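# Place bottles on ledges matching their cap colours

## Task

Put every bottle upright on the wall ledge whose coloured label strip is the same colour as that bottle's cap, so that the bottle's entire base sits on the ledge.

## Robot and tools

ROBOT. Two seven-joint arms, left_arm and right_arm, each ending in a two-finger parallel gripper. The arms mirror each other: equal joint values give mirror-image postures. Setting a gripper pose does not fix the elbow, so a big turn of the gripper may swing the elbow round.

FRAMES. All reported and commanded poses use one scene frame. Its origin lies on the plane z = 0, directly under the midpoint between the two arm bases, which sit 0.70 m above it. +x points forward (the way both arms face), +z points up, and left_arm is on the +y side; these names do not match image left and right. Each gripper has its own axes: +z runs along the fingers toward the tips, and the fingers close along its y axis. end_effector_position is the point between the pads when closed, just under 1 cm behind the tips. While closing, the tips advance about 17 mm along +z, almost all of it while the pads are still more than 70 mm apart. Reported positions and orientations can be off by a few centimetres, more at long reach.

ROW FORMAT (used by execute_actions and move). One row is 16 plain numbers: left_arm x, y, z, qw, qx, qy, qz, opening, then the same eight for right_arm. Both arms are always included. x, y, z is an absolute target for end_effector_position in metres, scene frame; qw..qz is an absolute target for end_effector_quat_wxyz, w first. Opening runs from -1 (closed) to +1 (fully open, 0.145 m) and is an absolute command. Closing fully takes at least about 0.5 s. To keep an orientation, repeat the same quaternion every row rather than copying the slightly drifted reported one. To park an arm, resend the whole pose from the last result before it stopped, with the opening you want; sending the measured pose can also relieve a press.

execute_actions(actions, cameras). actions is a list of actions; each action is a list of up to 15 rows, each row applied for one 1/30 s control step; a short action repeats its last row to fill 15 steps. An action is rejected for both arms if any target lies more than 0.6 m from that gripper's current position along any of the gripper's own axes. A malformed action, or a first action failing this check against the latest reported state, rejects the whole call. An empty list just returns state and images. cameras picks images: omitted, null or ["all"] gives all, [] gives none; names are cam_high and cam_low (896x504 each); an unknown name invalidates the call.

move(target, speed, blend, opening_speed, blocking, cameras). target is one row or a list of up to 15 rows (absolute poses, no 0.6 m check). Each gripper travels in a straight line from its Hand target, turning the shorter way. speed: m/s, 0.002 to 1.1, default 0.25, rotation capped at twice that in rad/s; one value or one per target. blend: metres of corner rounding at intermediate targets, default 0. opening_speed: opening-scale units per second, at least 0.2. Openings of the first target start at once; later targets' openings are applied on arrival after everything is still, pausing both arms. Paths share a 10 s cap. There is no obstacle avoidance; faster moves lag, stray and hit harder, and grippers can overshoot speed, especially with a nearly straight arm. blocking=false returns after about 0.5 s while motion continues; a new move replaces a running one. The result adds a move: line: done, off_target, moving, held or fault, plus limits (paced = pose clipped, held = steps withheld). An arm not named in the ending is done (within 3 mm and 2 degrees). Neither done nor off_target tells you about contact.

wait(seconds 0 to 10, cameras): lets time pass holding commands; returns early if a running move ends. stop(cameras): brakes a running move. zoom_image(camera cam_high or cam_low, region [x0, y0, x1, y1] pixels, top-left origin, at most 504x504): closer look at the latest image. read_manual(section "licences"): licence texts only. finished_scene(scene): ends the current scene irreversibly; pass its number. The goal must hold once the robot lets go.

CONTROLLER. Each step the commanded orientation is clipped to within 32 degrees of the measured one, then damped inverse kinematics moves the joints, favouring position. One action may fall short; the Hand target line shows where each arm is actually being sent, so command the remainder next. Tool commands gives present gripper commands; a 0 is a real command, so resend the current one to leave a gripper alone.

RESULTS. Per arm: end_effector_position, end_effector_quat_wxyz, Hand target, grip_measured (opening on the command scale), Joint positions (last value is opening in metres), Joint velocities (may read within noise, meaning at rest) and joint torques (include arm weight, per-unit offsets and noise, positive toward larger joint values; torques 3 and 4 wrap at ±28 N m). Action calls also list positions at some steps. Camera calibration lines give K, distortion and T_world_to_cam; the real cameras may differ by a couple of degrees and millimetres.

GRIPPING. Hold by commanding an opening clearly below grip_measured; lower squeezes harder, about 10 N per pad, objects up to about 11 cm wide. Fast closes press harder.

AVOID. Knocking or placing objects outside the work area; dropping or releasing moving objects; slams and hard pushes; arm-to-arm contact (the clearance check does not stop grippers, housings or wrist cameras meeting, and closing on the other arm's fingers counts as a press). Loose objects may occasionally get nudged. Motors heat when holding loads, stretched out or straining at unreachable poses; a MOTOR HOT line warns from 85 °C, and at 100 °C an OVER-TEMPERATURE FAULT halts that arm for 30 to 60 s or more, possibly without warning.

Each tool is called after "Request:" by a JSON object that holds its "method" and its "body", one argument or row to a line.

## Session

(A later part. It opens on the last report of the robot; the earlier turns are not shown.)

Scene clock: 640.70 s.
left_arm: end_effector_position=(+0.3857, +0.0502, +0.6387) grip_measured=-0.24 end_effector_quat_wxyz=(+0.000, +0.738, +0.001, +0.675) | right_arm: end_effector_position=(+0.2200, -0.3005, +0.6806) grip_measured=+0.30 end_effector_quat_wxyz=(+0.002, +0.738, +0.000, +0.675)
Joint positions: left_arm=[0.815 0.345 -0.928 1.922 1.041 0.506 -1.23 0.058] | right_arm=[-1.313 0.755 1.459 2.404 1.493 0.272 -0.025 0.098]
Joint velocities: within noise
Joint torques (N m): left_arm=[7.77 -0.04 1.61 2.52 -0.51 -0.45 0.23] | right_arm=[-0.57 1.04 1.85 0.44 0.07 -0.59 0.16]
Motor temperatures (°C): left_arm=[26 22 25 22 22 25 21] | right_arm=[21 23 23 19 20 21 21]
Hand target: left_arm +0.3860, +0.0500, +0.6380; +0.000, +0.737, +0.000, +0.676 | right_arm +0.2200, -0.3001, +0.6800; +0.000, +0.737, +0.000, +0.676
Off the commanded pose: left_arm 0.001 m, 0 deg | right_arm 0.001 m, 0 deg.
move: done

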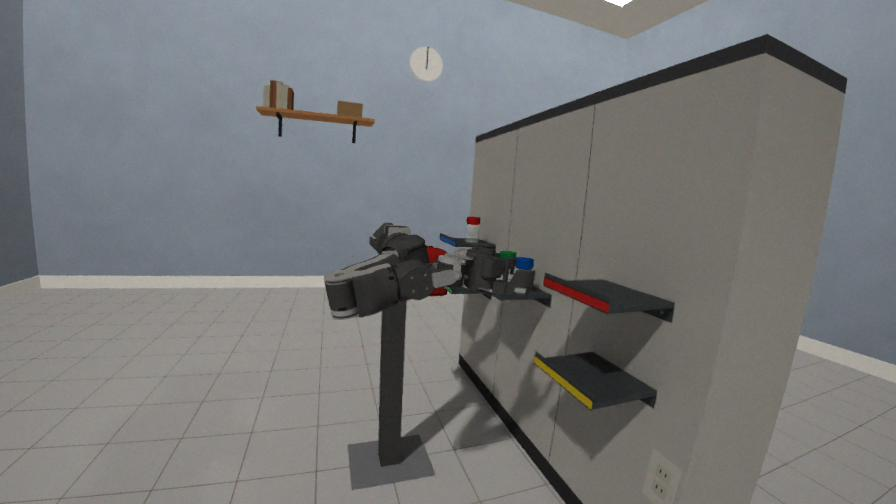

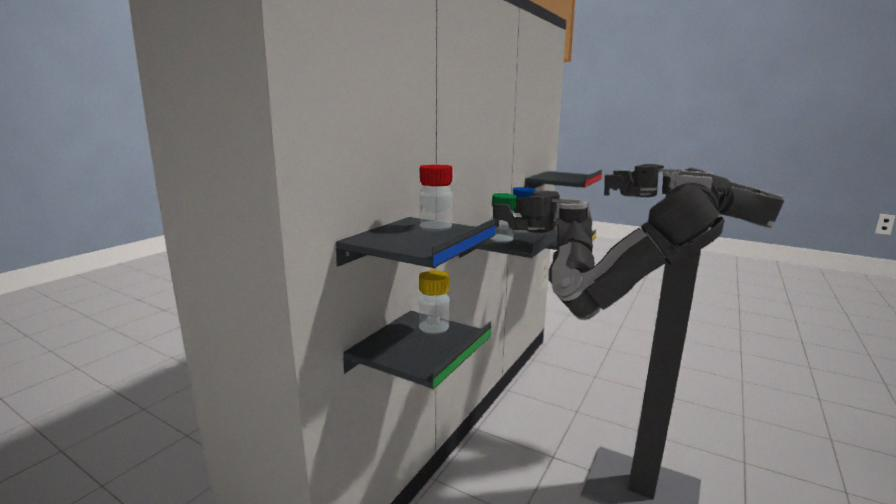

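Request:
{"method": "move", "body": {
  "target": [
    [0.386,0.05,0.638,0,0.7372,0,0.6756,0.1, 0.22,-0.30,0.68,0,0.7372,0,0.6756,0.3],
    [0.31,0.05,0.65,0,0.7372,0,0.6756,0.1, 0.22,-0.30,0.68,0,0.7372,0,0.6756,0.3],
    [0.31,-0.066,0.76,0,0.7372,0,0.6756,0.05, 0.22,-0.30,0.68,0,0.7372,0,0.6756,0.3],
    [0.31,-0.066,0.645,0,0.7372,0,0.6756,0.05, 0.22,-0.30,0.68,0,0.7372,0,0.6756,0.3]
  ],
  "speed": 0.1
}}

Request:
{"method": "zoom_image", "body": {
  "camera": "cam_low",
  "region": [440, 150, 640, 290]
}}

Request:
{"method": "zoom_image", "body": {
  "camera": "cam_high",
  "region": [440, 200, 640, 340]
}}

Scene clock: 658.43 s.
left_arm: end_effector_position=(+0.3100, -0.0660, +0.6455) grip_measured=+0.05 end_effector_quat_wxyz=(+0.011, +0.731, -0.010, +0.682) | right_arm: end_effector_position=(+0.2200, -0.3005, +0.6806) grip_measured=+0.30 end_effector_quat_wxyz=(+0.002, +0.738, +0.000, +0.675)
Joint positions: left_arm=[0.735 -0.164 -1.163 1.845 0.839 0.594 -1.579 0.079] | right_arm=[-1.313 0.755 1.459 2.404 1.493 0.272 -0.025 0.098]
Joint velocities: within noise
Joint torques (N m): left_arm=[6.16 -3.07 1.18 2.88 -0.38 -0.13 0.06] | right_arm=[-0.54 1.12 1.87 0.53 0.04 -0.55 0.18]
Motor temperatures (°C): left_arm=[27 22 25 22 22 25 21] | right_arm=[21 23 23 19 20 21 21]
Hand target: left_arm +0.3101, -0.0658, +0.6448; +0.010, +0.731, -0.009, +0.682 | right_arm +0.2200, -0.3001, +0.6800; +0.000, +0.737, +0.000, +0.676
Off the commanded pose: left_arm 0.001 m, 2 deg | right_arm 0.001 m, 0 deg.
joint read past its limit (left arm) — joint 2 (shoulder roll), lower limit.
joint sent to its limit (left arm) — joint 2 (shoulder roll), lower limit; joint 7 (wrist yaw), lower limit. The joint targets still meet the commanded pose.
move: done; target 3's new opening was sent with left_arm's hand 0.001 m and 15 deg from that target

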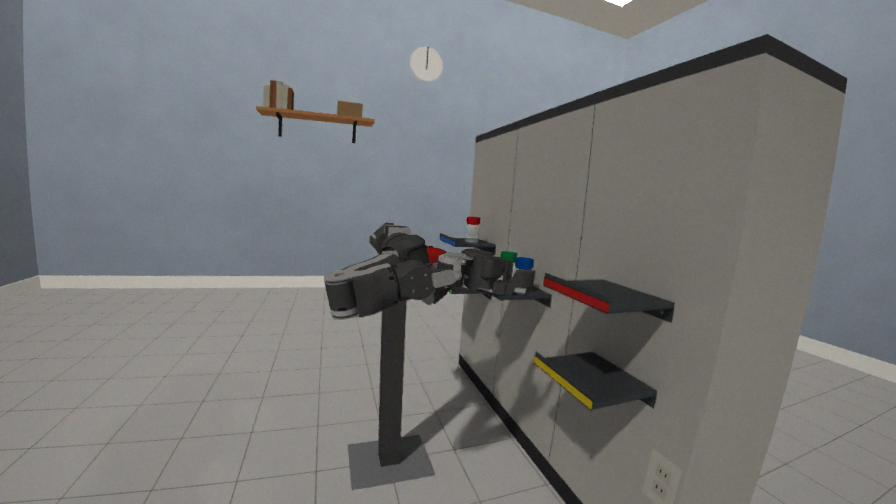

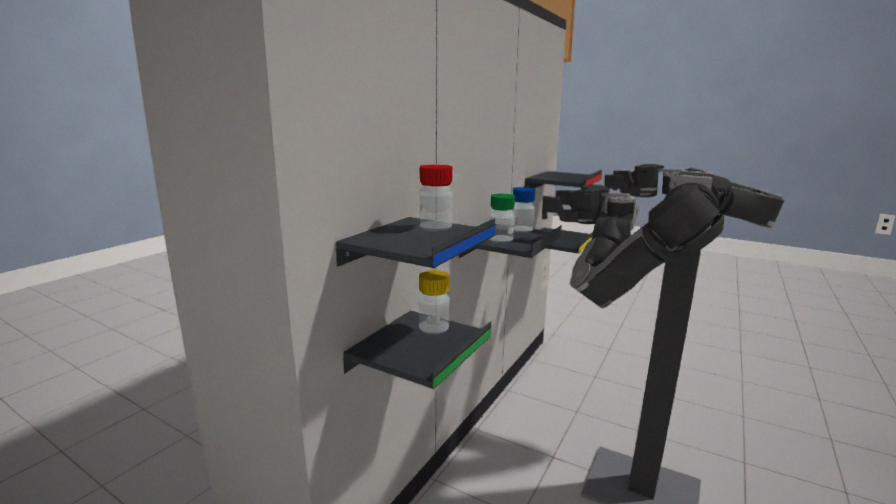

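Scaled by 2.520 from the camera's 896x504 image, which has a finer 1280x720 frame.

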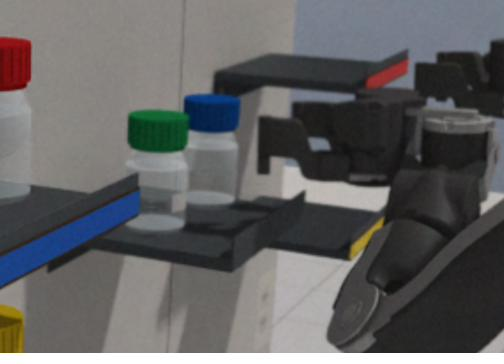

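Scaled by 2.520 from the camera's 896x504 image, which has a finer 1280x720 frame.

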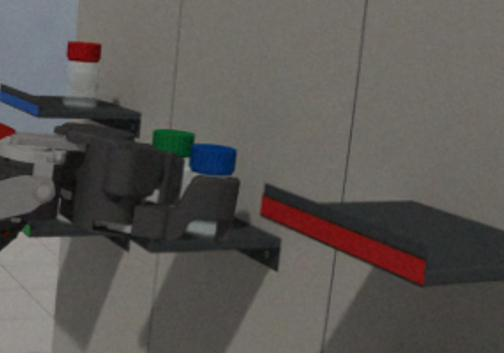

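Request:
{"method": "move", "body": {
  "target": [
    [0.303,-0.036,0.645,0.1173,0.7260,-0.1280,0.6653,0.1, 0.22,-0.30,0.68,0,0.7372,0,0.6756,0.3],
    [0.380,-0.064,0.641,0.1173,0.7260,-0.1280,0.6653,0.1, 0.22,-0.30,0.68,0,0.7372,0,0.6756,0.3]
  ],
  "speed": 0.06
}}

Request:
{"method": "zoom_image", "body": {
  "camera": "cam_low",
  "region": [440, 150, 640, 290]
}}

Scene clock: 675.50 s.
left_arm: end_effector_position=(+0.3803, -0.0626, +0.6407) grip_measured=+0.10 end_effector_quat_wxyz=(+0.115, +0.727, -0.126, +0.665) | right_arm: end_effector_position=(+0.2200, -0.3005, +0.6806) grip_measured=+0.30 end_effector_quat_wxyz=(+0.002, +0.738, +0.000, +0.675)
Joint positions: left_arm=[0.943 0.136 -1.082 1.737 1.045 0.463 -1.003 0.083] | right_arm=[-1.313 0.755 1.459 2.404 1.493 0.272 -0.025 0.098]
Joint velocities: within noise
Joint torques (N m): left_arm=[8.82 -1.7 2.1 2.67 -0.32 -0.47 0.23] | right_arm=[-0.59 1.17 1.85 0.54 0.05 -0.58 0.19]
Motor temperatures (°C): left_arm=[26 22 24 22 22 25 21] | right_arm=[21 23 23 19 20 21 21]
Hand target: left_arm +0.3800, -0.0639, +0.6410; +0.117, +0.726, -0.128, +0.665 | right_arm +0.2200, -0.3001, +0.6800; +0.000, +0.737, +0.000, +0.676
Off the commanded pose: left_arm 0.001 m, 0 deg | right_arm 0.001 m, 0 deg.
move: done

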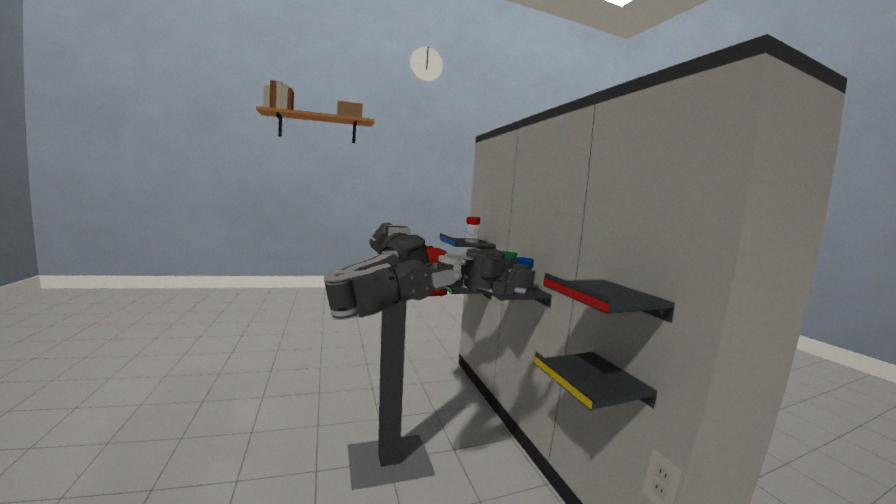

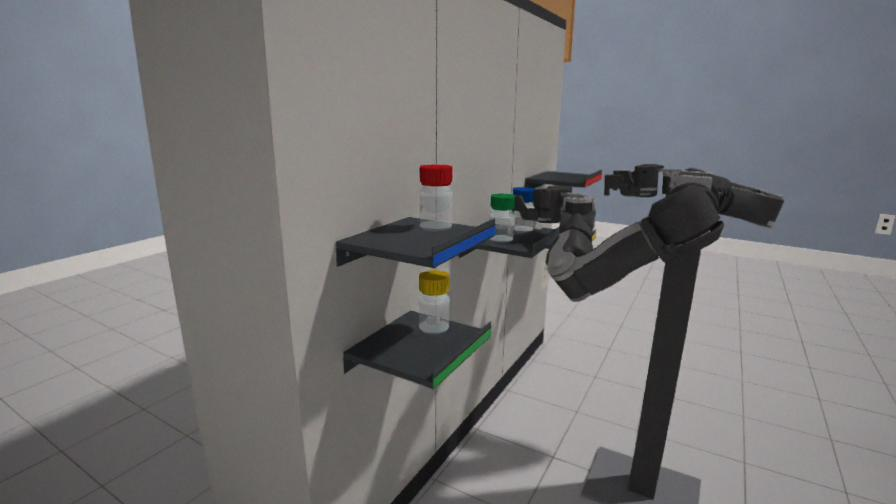

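Scaled by 2.520 from the camera's 896x504 image, which has a finer 1280x720 frame.

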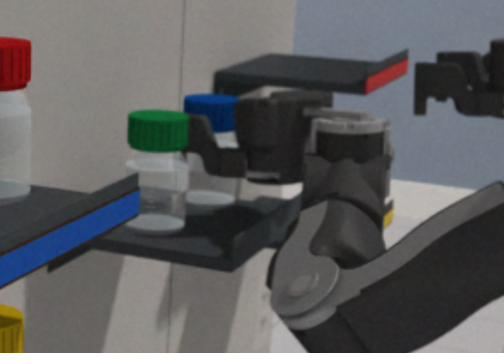

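Request:
{"method": "move", "body": {
  "target": [
    [0.380,-0.064,0.641,0.1173,0.7260,-0.1280,0.6653,-0.85, 0.22,-0.30,0.68,0,0.7372,0,0.6756,0.3],
    [0.380,-0.064,0.78,0.1173,0.7260,-0.1280,0.6653,-0.85, 0.22,-0.30,0.68,0,0.7372,0,0.6756,0.3],
    [0.36,0.12,0.86,0,0.7372,0,0.6756,-0.85, 0.22,-0.30,0.68,0,0.7372,0,0.6756,0.3],
    [0.38,0.34,0.875,-0.1173,0.7260,0.1280,0.6653,-0.85, 0.22,-0.30,0.68,0,0.7372,0,0.6756,0.3],
    [0.382,0.455,0.86,-0.1173,0.7260,0.1280,0.6653,-0.85, 0.22,-0.30,0.68,0,0.7372,0,0.6756,0.3],
    [0.382,0.455,0.745,-0.1173,0.7260,0.1280,0.6653,-0.85, 0.22,-0.30,0.68,0,0.7372,0,0.6756,0.3]
  ],
  "speed": 0.15,
  "blend": [0,0.02,0.03,0.02,0.01,0]
}}

Request:
{"method": "zoom_image", "body": {
  "camera": "cam_low",
  "region": [340, 120, 580, 290]
}}

Scene clock: 702.80 s.
left_arm: end_effector_position=(+0.3818, +0.4546, +0.7438) grip_measured=-0.24 end_effector_quat_wxyz=(-0.116, +0.730, +0.127, +0.662) | right_arm: end_effector_position=(+0.2200, -0.3005, +0.6806) grip_measured=+0.30 end_effector_quat_wxyz=(+0.002, +0.738, +0.000, +0.675)
Joint positions: left_arm=[1.562 1.46 -1.256 1.338 1.518 0.392 -0.218 0.057] | right_arm=[-1.313 0.755 1.459 2.404 1.493 0.272 -0.025 0.098]
Joint velocities: within noise
Joint torques (N m): left_arm=[5.74 0.09 3.33 0.83 0.04 -0.99 -0.06] | right_arm=[-0.59 1.23 1.89 0.54 0.07 -0.58 0.16]
Motor temperatures (°C): left_arm=[28 22 25 21 22 25 21] | right_arm=[21 23 23 19 20 21 21]
Hand target: left_arm +0.3820, +0.4550, +0.7450; -0.117, +0.726, +0.128, +0.665 | right_arm +0.2200, -0.3001, +0.6800; +0.000, +0.737, +0.000, +0.676
Off the commanded pose: left_arm 0.001 m, 1 deg | right_arm 0.001 m, 0 deg.
move: done

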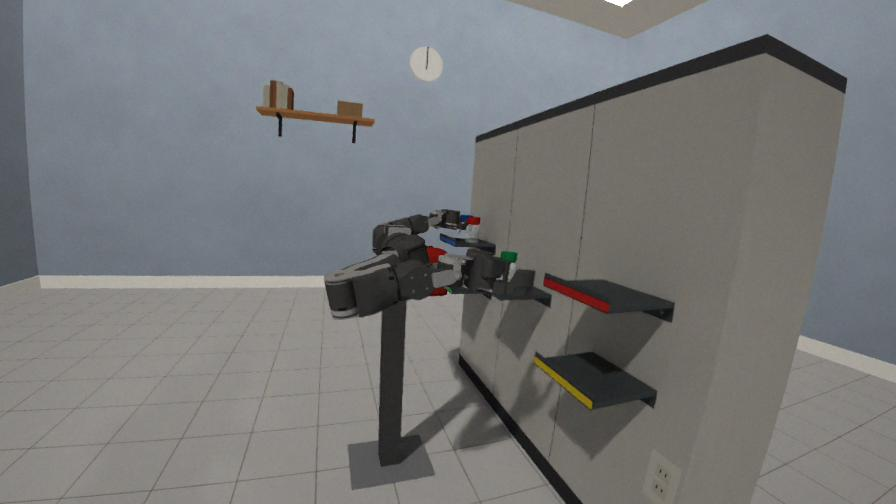

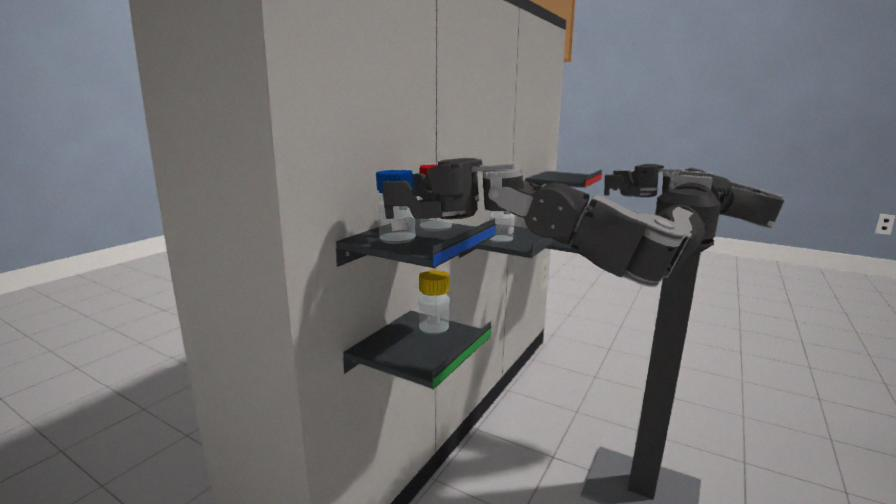

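Scaled by 2.100 from the camera's 896x504 image, which has a finer 1280x720 frame.

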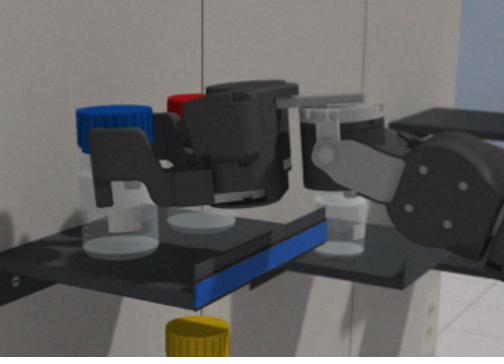

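Request:
{"method": "move", "body": {
  "target": [
    [0.382,0.455,0.737,-0.1173,0.7260,0.1280,0.6653,-0.85, 0.22,-0.30,0.68,0,0.7372,0,0.6756,0.3]
  ],
  "speed": 0.02
}}

Request:
{"method": "zoom_image", "body": {
  "camera": "cam_low",
  "region": [340, 120, 580, 290]
}}

Scene clock: 712.87 s.
left_arm: end_effector_position=(+0.3818, +0.4545, +0.7421) grip_measured=-0.24 end_effector_quat_wxyz=(-0.116, +0.721, +0.127, +0.671) | right_arm: end_effector_position=(+0.2200, -0.3005, +0.6806) grip_measured=+0.30 end_effector_quat_wxyz=(+0.002, +0.738, +0.000, +0.675)
Joint positions: left_arm=[1.536 1.469 -1.256 1.348 1.524 0.342 -0.22 0.057] | right_arm=[-1.313 0.755 1.459 2.404 1.493 0.272 -0.025 0.098]
Joint velocities: within noise
Joint torques (N m): left_arm=[4.47 0.49 2.35 0.79 0.11 -0.53 -0.05] | right_arm=[-0.49 1.09 1.88 0.55 0.04 -0.57 0.15]
Motor temperatures (°C): left_arm=[27 22 25 21 22 26 21] | right_arm=[21 23 23 19 20 21 21]
Hand target: left_arm +0.3820, +0.4549, +0.7370; -0.117, +0.726, +0.128, +0.665 | right_arm +0.2200, -0.3001, +0.6800; +0.000, +0.737, +0.000, +0.676
Off the commanded pose: left_arm 0.005 m, 1 deg | right_arm 0.001 m, 0 deg.
move: off_target (left_arm)

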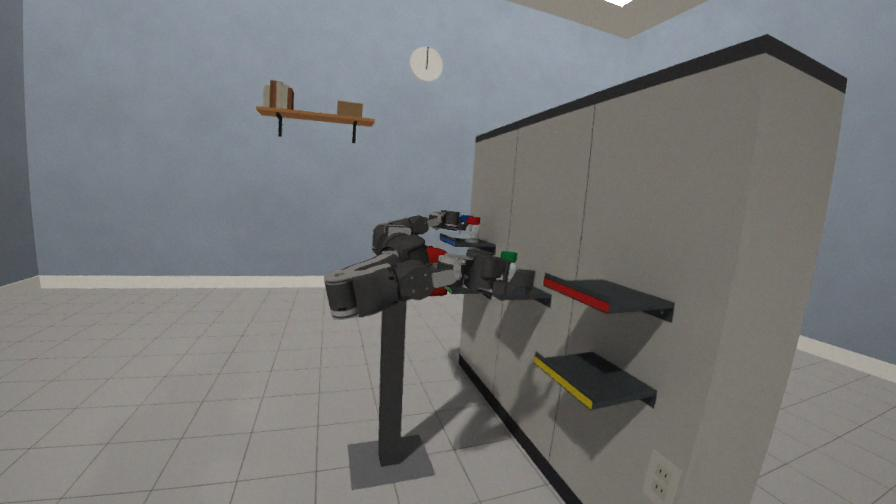

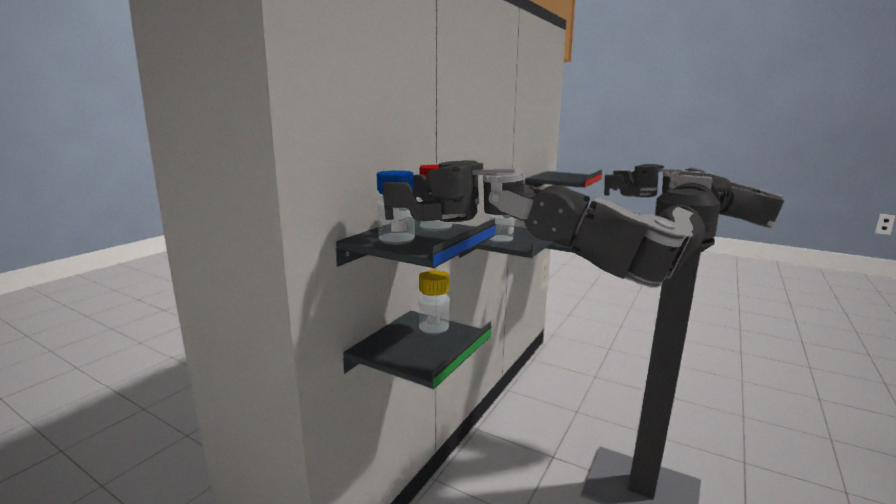

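Scaled by 2.100 from the camera's 896x504 image, which has a finer 1280x720 frame.

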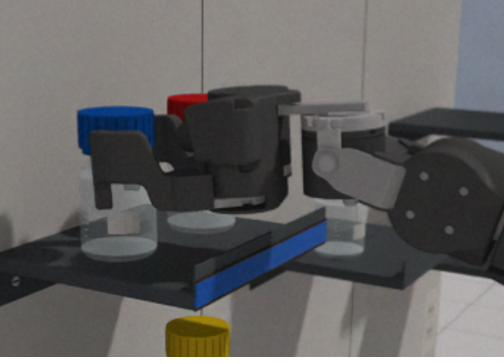

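Request:
{"method": "move", "body": {
  "target": [
    [0.382,0.455,0.742,-0.1173,0.7260,0.1280,0.6653,0.05, 0.22,-0.30,0.68,0,0.7372,0,0.6756,0.3],
    [0.297,0.424,0.748,-0.1173,0.7260,0.1280,0.6653,0.05, 0.22,-0.30,0.68,0,0.7372,0,0.6756,0.3],
    [0.297,0.33,0.78,-0.1173,0.7260,0.1280,0.6653,0.2, 0.22,-0.30,0.68,0,0.7372,0,0.6756,0.3],
    [0.3,0.3275,0.741,-0.1173,0.7260,0.1280,0.6653,0.2, 0.22,-0.30,0.68,0,0.7372,0,0.6756,0.3]
  ],
  "speed": [0.05,0.08,0.12,0.1],
  "opening_speed": 1.0
}}

Request:
{"method": "zoom_image", "body": {
  "camera": "cam_low",
  "region": [340, 120, 580, 290]
}}

Scene clock: 736.17 s.
left_arm: end_effector_position=(+0.3001, +0.3272, +0.7431) grip_measured=+0.20 end_effector_quat_wxyz=(-0.146, +0.683, +0.081, +0.711) | right_arm: end_effector_position=(+0.2200, -0.3005, +0.6806) grip_measured=+0.30 end_effector_quat_wxyz=(+0.002, +0.738, +0.000, +0.675)
Joint positions: left_arm=[1.817 1.775 -1.562 2.222 1.584 0.249 -0.76 0.09] | right_arm=[-1.313 0.755 1.459 2.404 1.493 0.272 -0.025 0.098]
Joint velocities: within noise
Joint torques (N m): left_arm=[2.41 -1.07 1.96 0.12 -0.16 -0.57 -0.11] | right_arm=[-0.41 1.15 1.83 0.53 0.05 -0.57 0.2]
Motor temperatures (°C): left_arm=[26 22 25 21 22 25 21] | right_arm=[21 22 23 19 20 21 21]
Hand target: left_arm +0.3000, +0.3276, +0.7409; -0.147, +0.686, +0.083, +0.708 | right_arm +0.2200, -0.3001, +0.6800; +0.000, +0.737, +0.000, +0.676
Off the commanded pose: left_arm 0.002 m, 10 deg | right_arm 0.001 m, 0 deg.
joint sent to its limit (left arm) — joint 3 (upper arm roll), lower limit; joint 5 (forearm roll), upper limit. The joint targets are off in orientation, not in position.
move: off_target (left_arm); target 3's new opening was sent with left_arm's hand 0.001 m and 13 deg from that target

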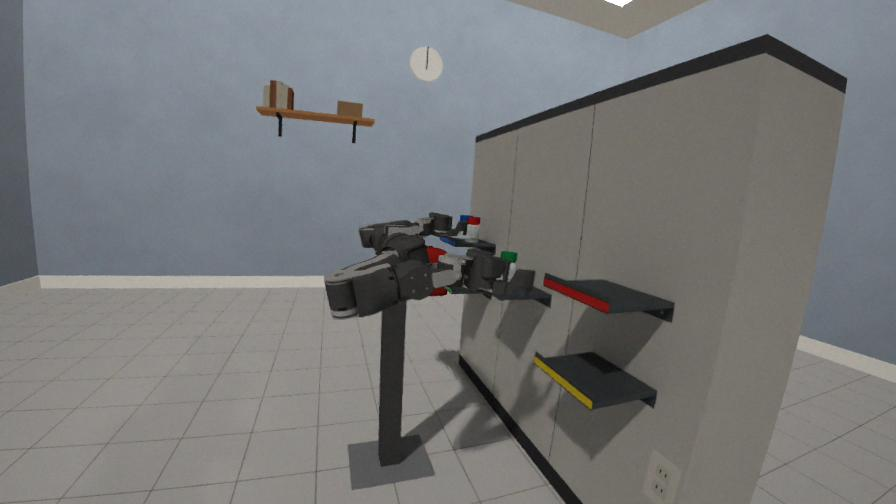

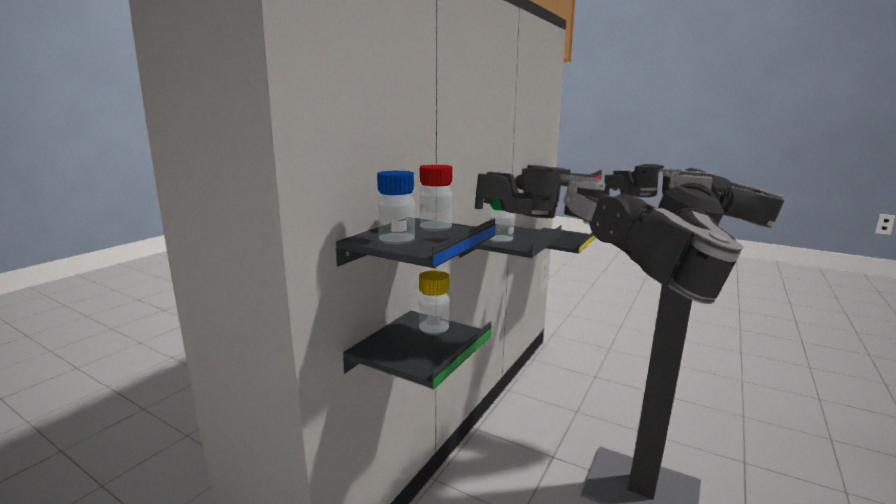

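Scaled by 2.100 from the camera's 896x504 image, which has a finer 1280x720 frame.

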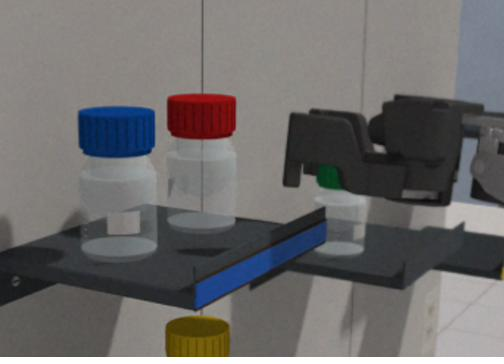

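Request:
{"method": "move", "body": {
  "target": [
    [0.33,0.17,0.80,0,0.7372,0,0.6756,0.2, 0.22,-0.30,0.68,0,0.7372,0,0.6756,0.3],
    [0.30,0.15,0.66,0,0.7372,0,0.6756,0.2, 0.22,-0.30,0.68,0,0.7372,0,0.6756,0.3],
    [0.27,0.24,0.74,-0.05,0.73,0.06,0.67,0.2, 0.22,-0.30,0.68,0,0.7372,0,0.6756,0.3],
    [0.29,0.322,0.745,-0.1173,0.7260,0.1280,0.6653,0.2, 0.22,-0.30,0.68,0,0.7372,0,0.6756,0.3]
  ],
  "speed": [0.15,0.15,0.15,0.1]
}}

Scene clock: 749.80 s.
left_arm: end_effector_position=(+0.2900, +0.3231, +0.7449) grip_measured=+0.20 end_effector_quat_wxyz=(-0.125, +0.704, +0.120, +0.689) | right_arm: end_effector_position=(+0.2200, -0.3005, +0.6806) grip_measured=+0.30 end_effector_quat_wxyz=(+0.002, +0.738, +0.000, +0.675)
Joint positions: left_arm=[0.043 1.112 0.583 2.265 1.584 0.782 -0.921 0.09] | right_arm=[-1.313 0.755 1.459 2.404 1.493 0.272 -0.025 0.098]
Joint velocities: within noise
Joint torques (N m): left_arm=[2.89 6 2.35 0.81 -0.12 -0.4 0.24] | right_arm=[-0.46 1.12 1.83 0.5 0.06 -0.55 0.21]
Motor temperatures (°C): left_arm=[25 22 25 21 22 25 21] | right_arm=[21 22 23 19 20 21 21]
Hand target: left_arm +0.2901, +0.3221, +0.7447; -0.123, +0.705, +0.117, +0.688 | right_arm +0.2200, -0.3001, +0.6800; +0.000, +0.737, +0.000, +0.676
Off the commanded pose: left_arm 0.001 m, 4 deg | right_arm 0.001 m, 0 deg.
joint sent to its limit (left arm) — joint 5 (forearm roll), upper limit; joint 6 (wrist pitch), upper limit. The joint targets are off in orientation, not in position.
move: off_target (left_arm)

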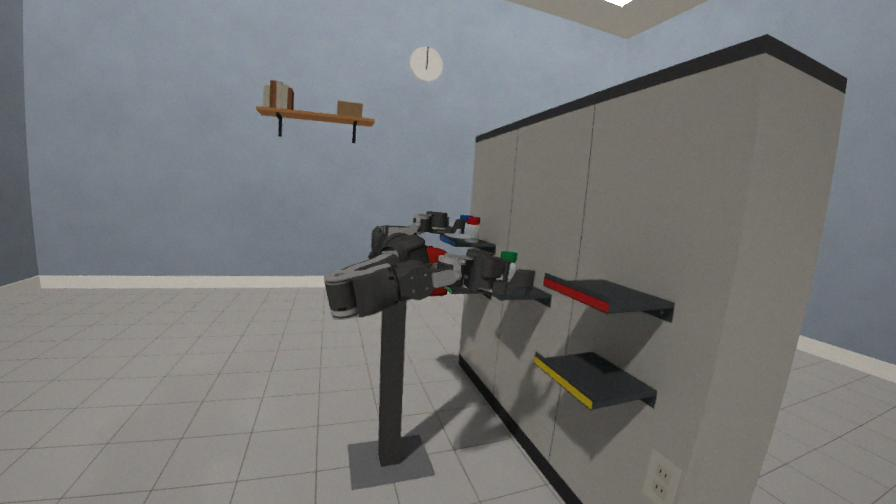

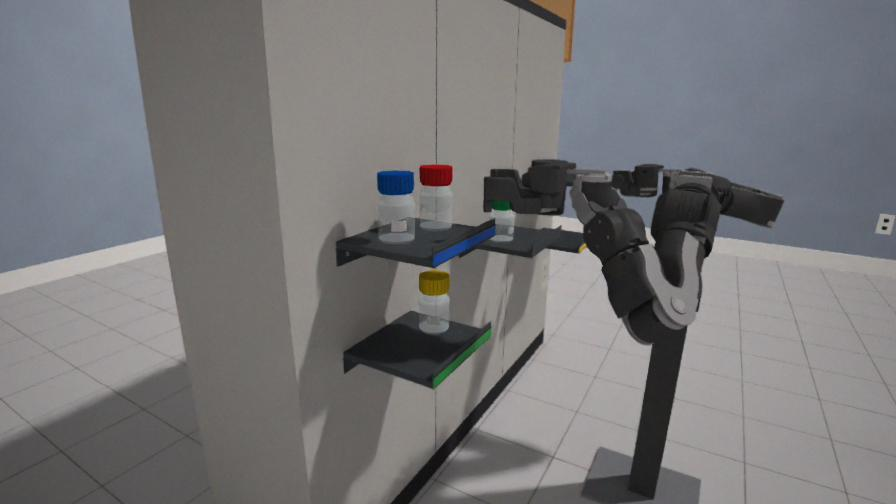

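Request:
{"method": "move", "body": {
  "target": [
    [0.29,0.322,0.745,-0.1173,0.7260,0.1280,0.6653,0.05, 0.22,-0.30,0.68,0,0.7372,0,0.6756,0.3],
    [0.386,0.357,0.740,-0.1173,0.7260,0.1280,0.6653,0.05, 0.22,-0.30,0.68,0,0.7372,0,0.6756,0.3],
    [0.386,0.357,0.740,-0.1173,0.7260,0.1280,0.6653,-0.85, 0.22,-0.30,0.68,0,0.7372,0,0.6756,0.3],
    [0.386,0.357,0.81,-0.1173,0.7260,0.1280,0.6653,-0.85, 0.22,-0.30,0.68,0,0.7372,0,0.6756,0.3],
    [0.37,0.14,0.81,0,0.7372,0,0.6756,-0.85, 0.22,-0.30,0.68,0,0.7372,0,0.6756,0.3]
  ],
  "speed": [0.1,0.08,0.1,0.1,0.15],
  "opening_speed": 1.2
}}

Scene clock: 770.20 s.
left_arm: end_effector_position=(+0.3709, +0.1394, +0.8083) grip_measured=-0.28 end_effector_quat_wxyz=(+0.003, +0.683, +0.003, +0.731) | right_arm: end_effector_position=(+0.2200, -0.3005, +0.6806) grip_measured=+0.30 end_effector_quat_wxyz=(+0.002, +0.738, +0.000, +0.675)
Joint positions: left_arm=[1.253 0.631 -0.597 2.023 1.584 0.782 -1.242 0.055] | right_arm=[-1.313 0.755 1.459 2.404 1.493 0.272 -0.025 0.098]
Joint velocities: within noise
Joint torques (N m): left_arm=[9.06 0.65 2.22 0.46 -0.19 -0.23 -0.08] | right_arm=[-0.54 1.02 1.89 0.49 0.04 -0.57 0.17]
Motor temperatures (°C): left_arm=[25 23 25 21 22 25 21] | right_arm=[21 22 23 19 20 21 21]
Hand target: left_arm +0.3702, +0.1400, +0.8099; +0.001, +0.681, +0.004, +0.732 | right_arm +0.2200, -0.3001, +0.6800; +0.000, +0.737, +0.000, +0.676
Off the commanded pose: left_arm 0.002 m, 9 deg | right_arm 0.001 m, 0 deg.
joint sent to its limit (left arm) — joint 5 (forearm roll), upper limit; joint 6 (wrist pitch), upper limit. The joint targets are off in orientation, not in position.
move: off_target (left_arm)

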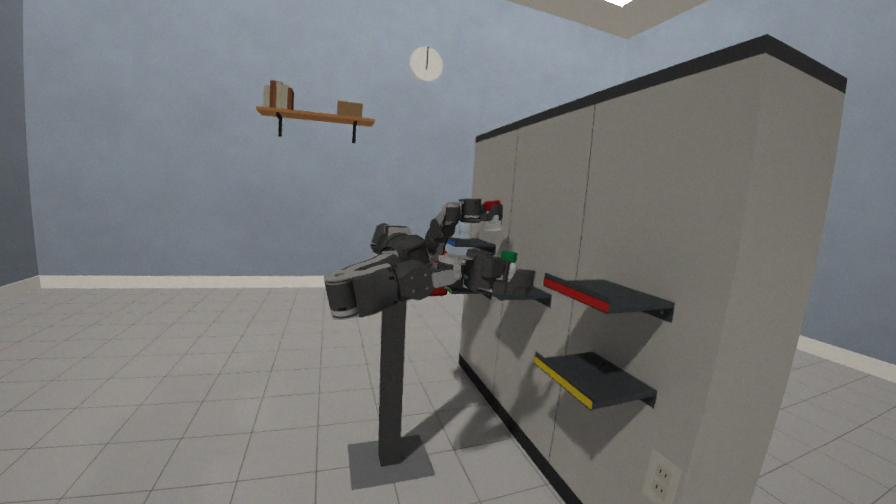

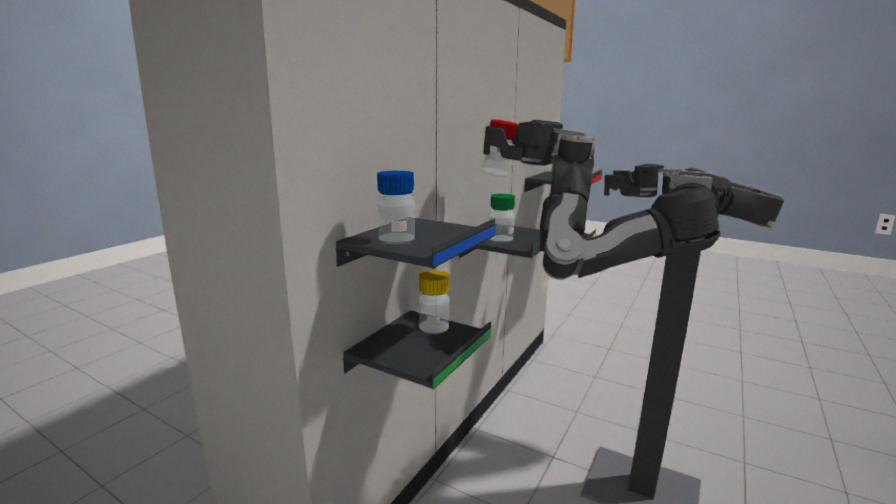

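Request:
{"method": "move", "body": {
  "target": [
    [0.375,0.0,0.79,0.06,0.735,-0.065,0.672,-0.85, 0.22,-0.30,0.68,0,0.7372,0,0.6756,0.3],
    [0.380,-0.064,0.76,0.1173,0.7260,-0.1280,0.6653,-0.85, 0.22,-0.30,0.68,0,0.7372,0,0.6756,0.3],
    [0.380,-0.064,0.652,0.1173,0.7260,-0.1280,0.6653,-0.85, 0.22,-0.30,0.68,0,0.7372,0,0.6756,0.3]
  ],
  "speed": 0.12
}}

Request:
{"method": "zoom_image", "body": {
  "camera": "cam_low",
  "region": [440, 150, 640, 290]
}}

Request:
{"method": "zoom_image", "body": {
  "camera": "cam_high",
  "region": [440, 200, 640, 340]
}}

Scene clock: 784.77 s.
left_arm: end_effector_position=(+0.3797, -0.0637, +0.6492) grip_measured=-0.28 end_effector_quat_wxyz=(+0.115, +0.730, -0.129, +0.661) | right_arm: end_effector_position=(+0.2200, -0.3005, +0.6806) grip_measured=+0.30 end_effector_quat_wxyz=(+0.002, +0.738, +0.000, +0.675)
Joint positions: left_arm=[1.059 0.169 -1.165 1.743 1.187 0.405 -1.07 0.055] | right_arm=[-1.313 0.755 1.459 2.404 1.493 0.272 -0.025 0.098]
Joint velocities: within noise
Joint torques (N m): left_arm=[9.51 -1.04 2.81 2.52 -0.53 -0.58 0.23] | right_arm=[-0.57 1.07 1.78 0.64 0.06 -0.57 0.16]
Motor temperatures (°C): left_arm=[28 22 25 21 22 25 21] | right_arm=[20 22 23 19 20 21 21]
Hand target: left_arm +0.3800, -0.0640, +0.6520; +0.117, +0.726, -0.128, +0.665 | right_arm +0.2200, -0.3001, +0.6800; +0.000, +0.737, +0.000, +0.676
Off the commanded pose: left_arm 0.003 m, 1 deg | right_arm 0.001 m, 0 deg.
move: done

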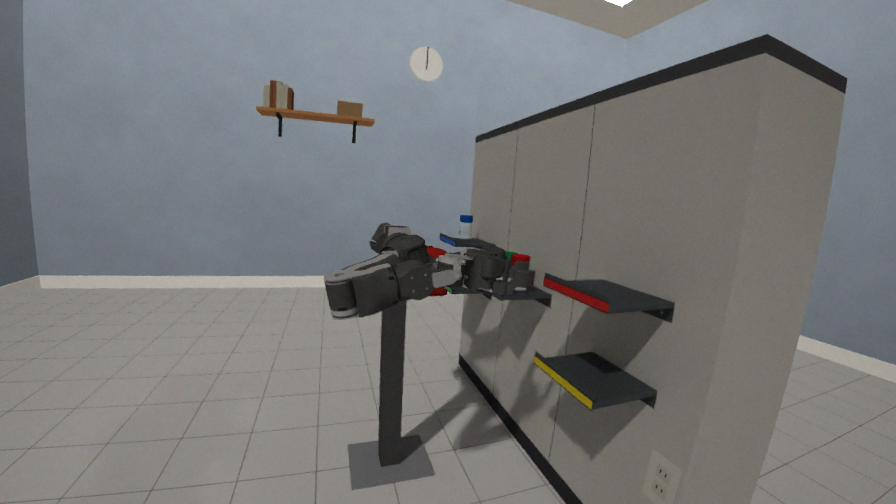

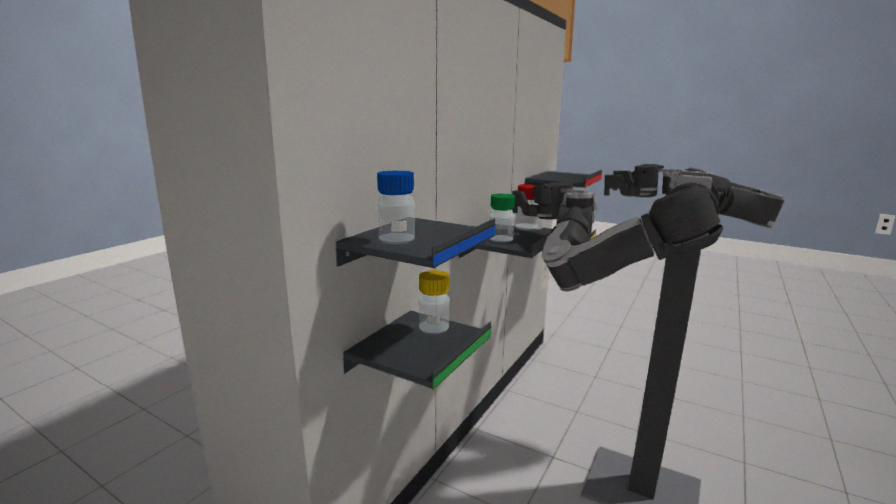

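Scaled by 2.520 from the camera's 896x504 image, which has a finer 1280x720 frame.

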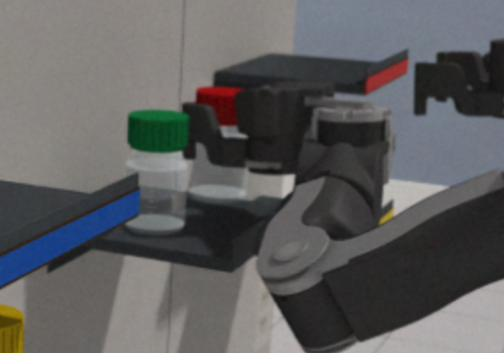

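Scaled by 2.520 from the camera's 896x504 image, which has a finer 1280x720 frame.

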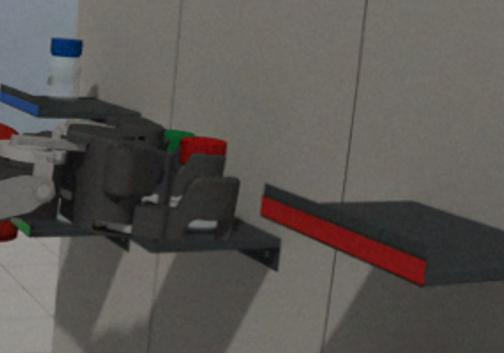

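Request:
{"method": "move", "body": {
  "target": [
    [0.380,-0.064,0.644,0.1173,0.7260,-0.1280,0.6653,-0.85, 0.22,-0.30,0.68,0,0.7372,0,0.6756,0.3],
    [0.380,-0.064,0.644,0.1173,0.7260,-0.1280,0.6653,0.05, 0.22,-0.30,0.68,0,0.7372,0,0.6756,0.3],
    [0.303,-0.036,0.655,0.1173,0.7260,-0.1280,0.6653,0.05, 0.22,-0.30,0.68,0,0.7372,0,0.6756,0.3],
    [0.29,0.10,0.68,0,0.7372,0,0.6756,0.2, 0.22,-0.30,0.68,0,0.7372,0,0.6756,0.3],
    [0.29,0.20,0.60,-0.1173,0.7260,0.1280,0.6653,0.2, 0.22,-0.30,0.68,0,0.7372,0,0.6756,0.3],
    [0.289,0.277,0.545,-0.2311,0.6927,0.2521,0.6349,0.2, 0.22,-0.30,0.68,0,0.7372,0,0.6756,0.3]
  ],
  "speed": [0.03,0.05,0.1,0.15,0.15,0.15],
  "opening_speed": 1.2
}}

Request:
{"method": "zoom_image", "body": {
  "camera": "cam_low",
  "region": [380, 150, 640, 390]
}}

Scene clock: 811.83 s.
left_arm: end_effector_position=(+0.2897, +0.2759, +0.5458) grip_measured=+0.20 end_effector_quat_wxyz=(-0.229, +0.694, +0.249, +0.636) | right_arm: end_effector_position=(+0.2200, -0.3005, +0.6806) grip_measured=+0.30 end_effector_quat_wxyz=(+0.002, +0.738, +0.000, +0.675)
Joint positions: left_arm=[0.006 0.811 -0.489 2.113 0.785 0.084 -1.407 0.09] | right_arm=[-1.313 0.755 1.459 2.404 1.493 0.272 -0.025 0.098]
Joint velocities: within noise
Joint torques (N m): left_arm=[3.65 2.76 2.06 3.44 -0.45 -0.24 -0.05] | right_arm=[-0.54 1.04 1.88 0.54 0.05 -0.56 0.2]
Motor temperatures (°C): left_arm=[28 22 25 21 22 25 21] | right_arm=[20 22 23 19 20 21 21]
Hand target: left_arm +0.2890, +0.2770, +0.5450; -0.231, +0.693, +0.252, +0.635 | right_arm +0.2200, -0.3001, +0.6800; +0.000, +0.737, +0.000, +0.676
Off the commanded pose: left_arm 0.002 m, 0 deg | right_arm 0.001 m, 0 deg.
move: done; target 4's new opening was sent with left_arm's hand 0.002 m and 10 deg from that target

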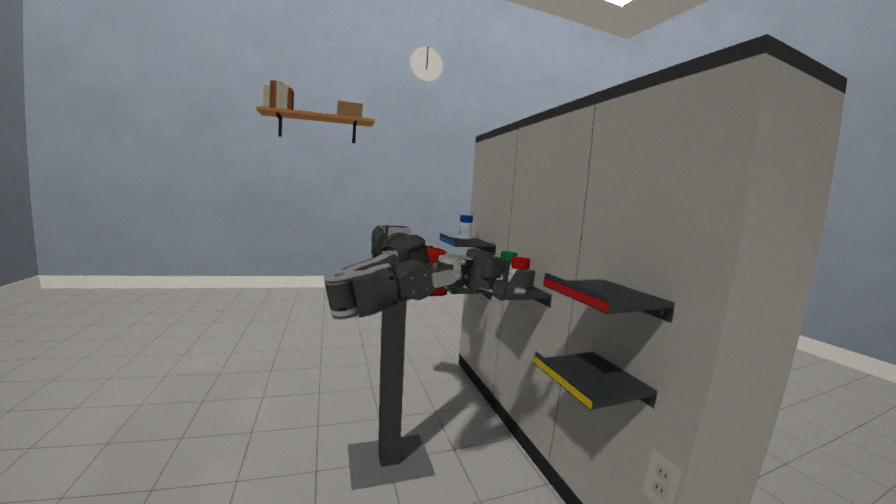

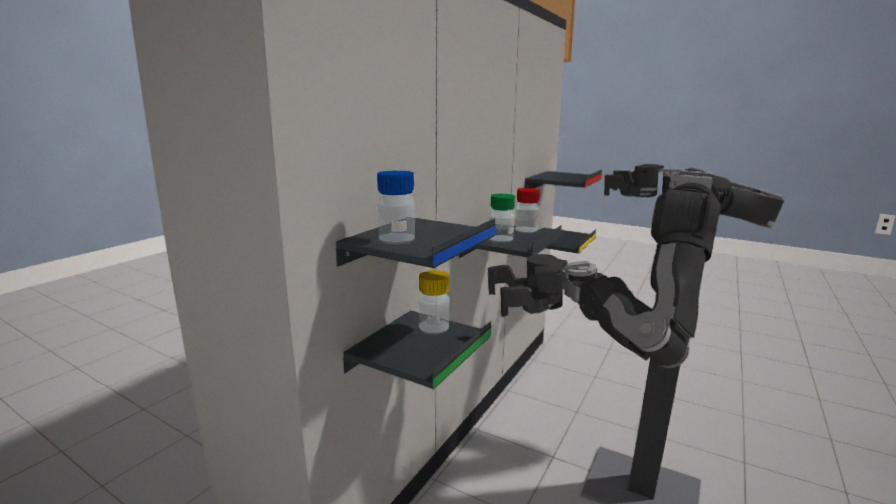

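Scaled by 1.938 from the camera's 896x504 image, which has a finer 1280x720 frame.

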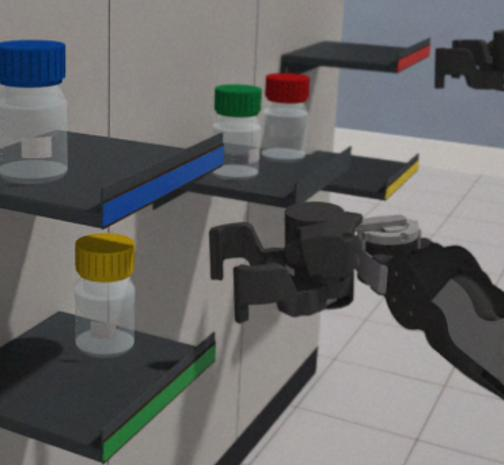

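Request:
{"method": "move", "body": {
  "target": [
    [0.335,0.315,0.542,-0.2311,0.6927,0.2521,0.6349,0.2, 0.28,-0.15,0.77,0,0.7372,0,0.6756,0.05],
    [0.381,0.354,0.540,-0.2311,0.6927,0.2521,0.6349,0.2, 0.32,-0.066,0.76,0,0.7372,0,0.6756,0.05],
    [0.381,0.354,0.540,-0.2311,0.6927,0.2521,0.6349,0.2, 0.32,-0.066,0.65,0,0.7372,0,0.6756,0.05]
  ],
  "speed": 0.1
}}

Request:
{"method": "zoom_image", "body": {
  "camera": "cam_low",
  "region": [380, 150, 640, 390]
}}

Request:
{"method": "zoom_image", "body": {
  "camera": "cam_high",
  "region": [440, 200, 640, 340]
}}

Scene clock: 827.40 s.
left_arm: end_effector_position=(+0.3802, +0.3555, +0.5420) grip_measured=+0.20 end_effector_quat_wxyz=(-0.234, +0.691, +0.253, +0.636) | right_arm: end_effector_position=(+0.3201, -0.0674, +0.6498) grip_measured=+0.05 end_effector_quat_wxyz=(+0.003, +0.738, -0.001, +0.675)
Joint positions: left_arm=[0.342 0.823 -0.453 1.572 0.944 0.044 -1.009 0.09] | right_arm=[0.672 0.398 -0.893 2.276 1.092 0.641 -1.462 0.079]
Joint velocities: within noise
Joint torques (N m): left_arm=[6.87 3.63 1.94 2.91 -0.3 -0.44 0.24] | right_arm=[4.58 -0.46 1.78 2.19 -0.47 -0.12 0.17]
Motor temperatures (°C): left_arm=[27 22 25 21 22 25 21] | right_arm=[21 22 23 19 20 21 21]
Hand target: left_arm +0.3810, +0.3539, +0.5400; -0.231, +0.693, +0.252, +0.635 | right_arm +0.3200, -0.0660, +0.6501; +0.000, +0.737, +0.000, +0.676
Off the commanded pose: left_arm 0.003 m, 0 deg | right_arm 0.001 m, 0 deg.
move: done

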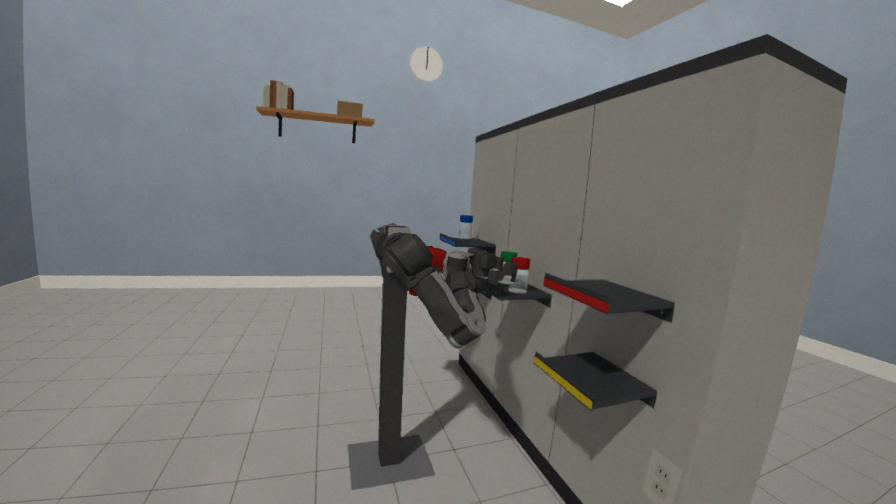

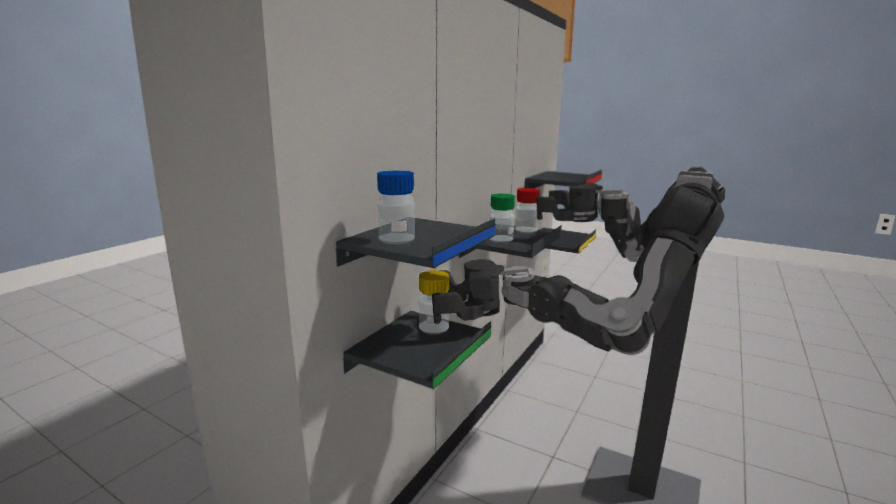

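Scaled by 1.938 from the camera's 896x504 image, which has a finer 1280x720 frame.

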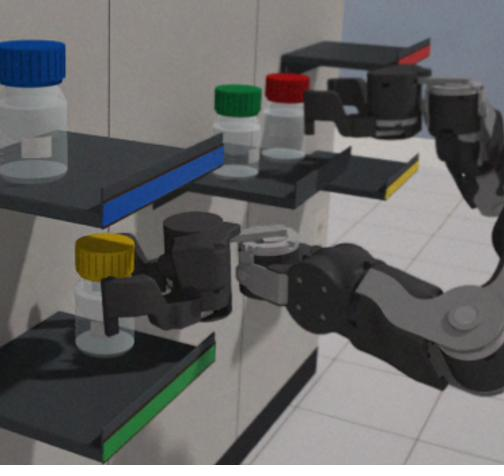

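Scaled by 2.520 from the camera's 896x504 image, which has a finer 1280x720 frame.

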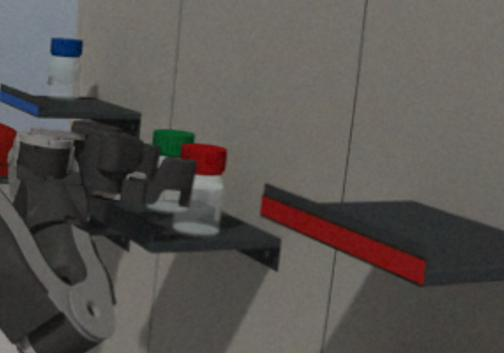

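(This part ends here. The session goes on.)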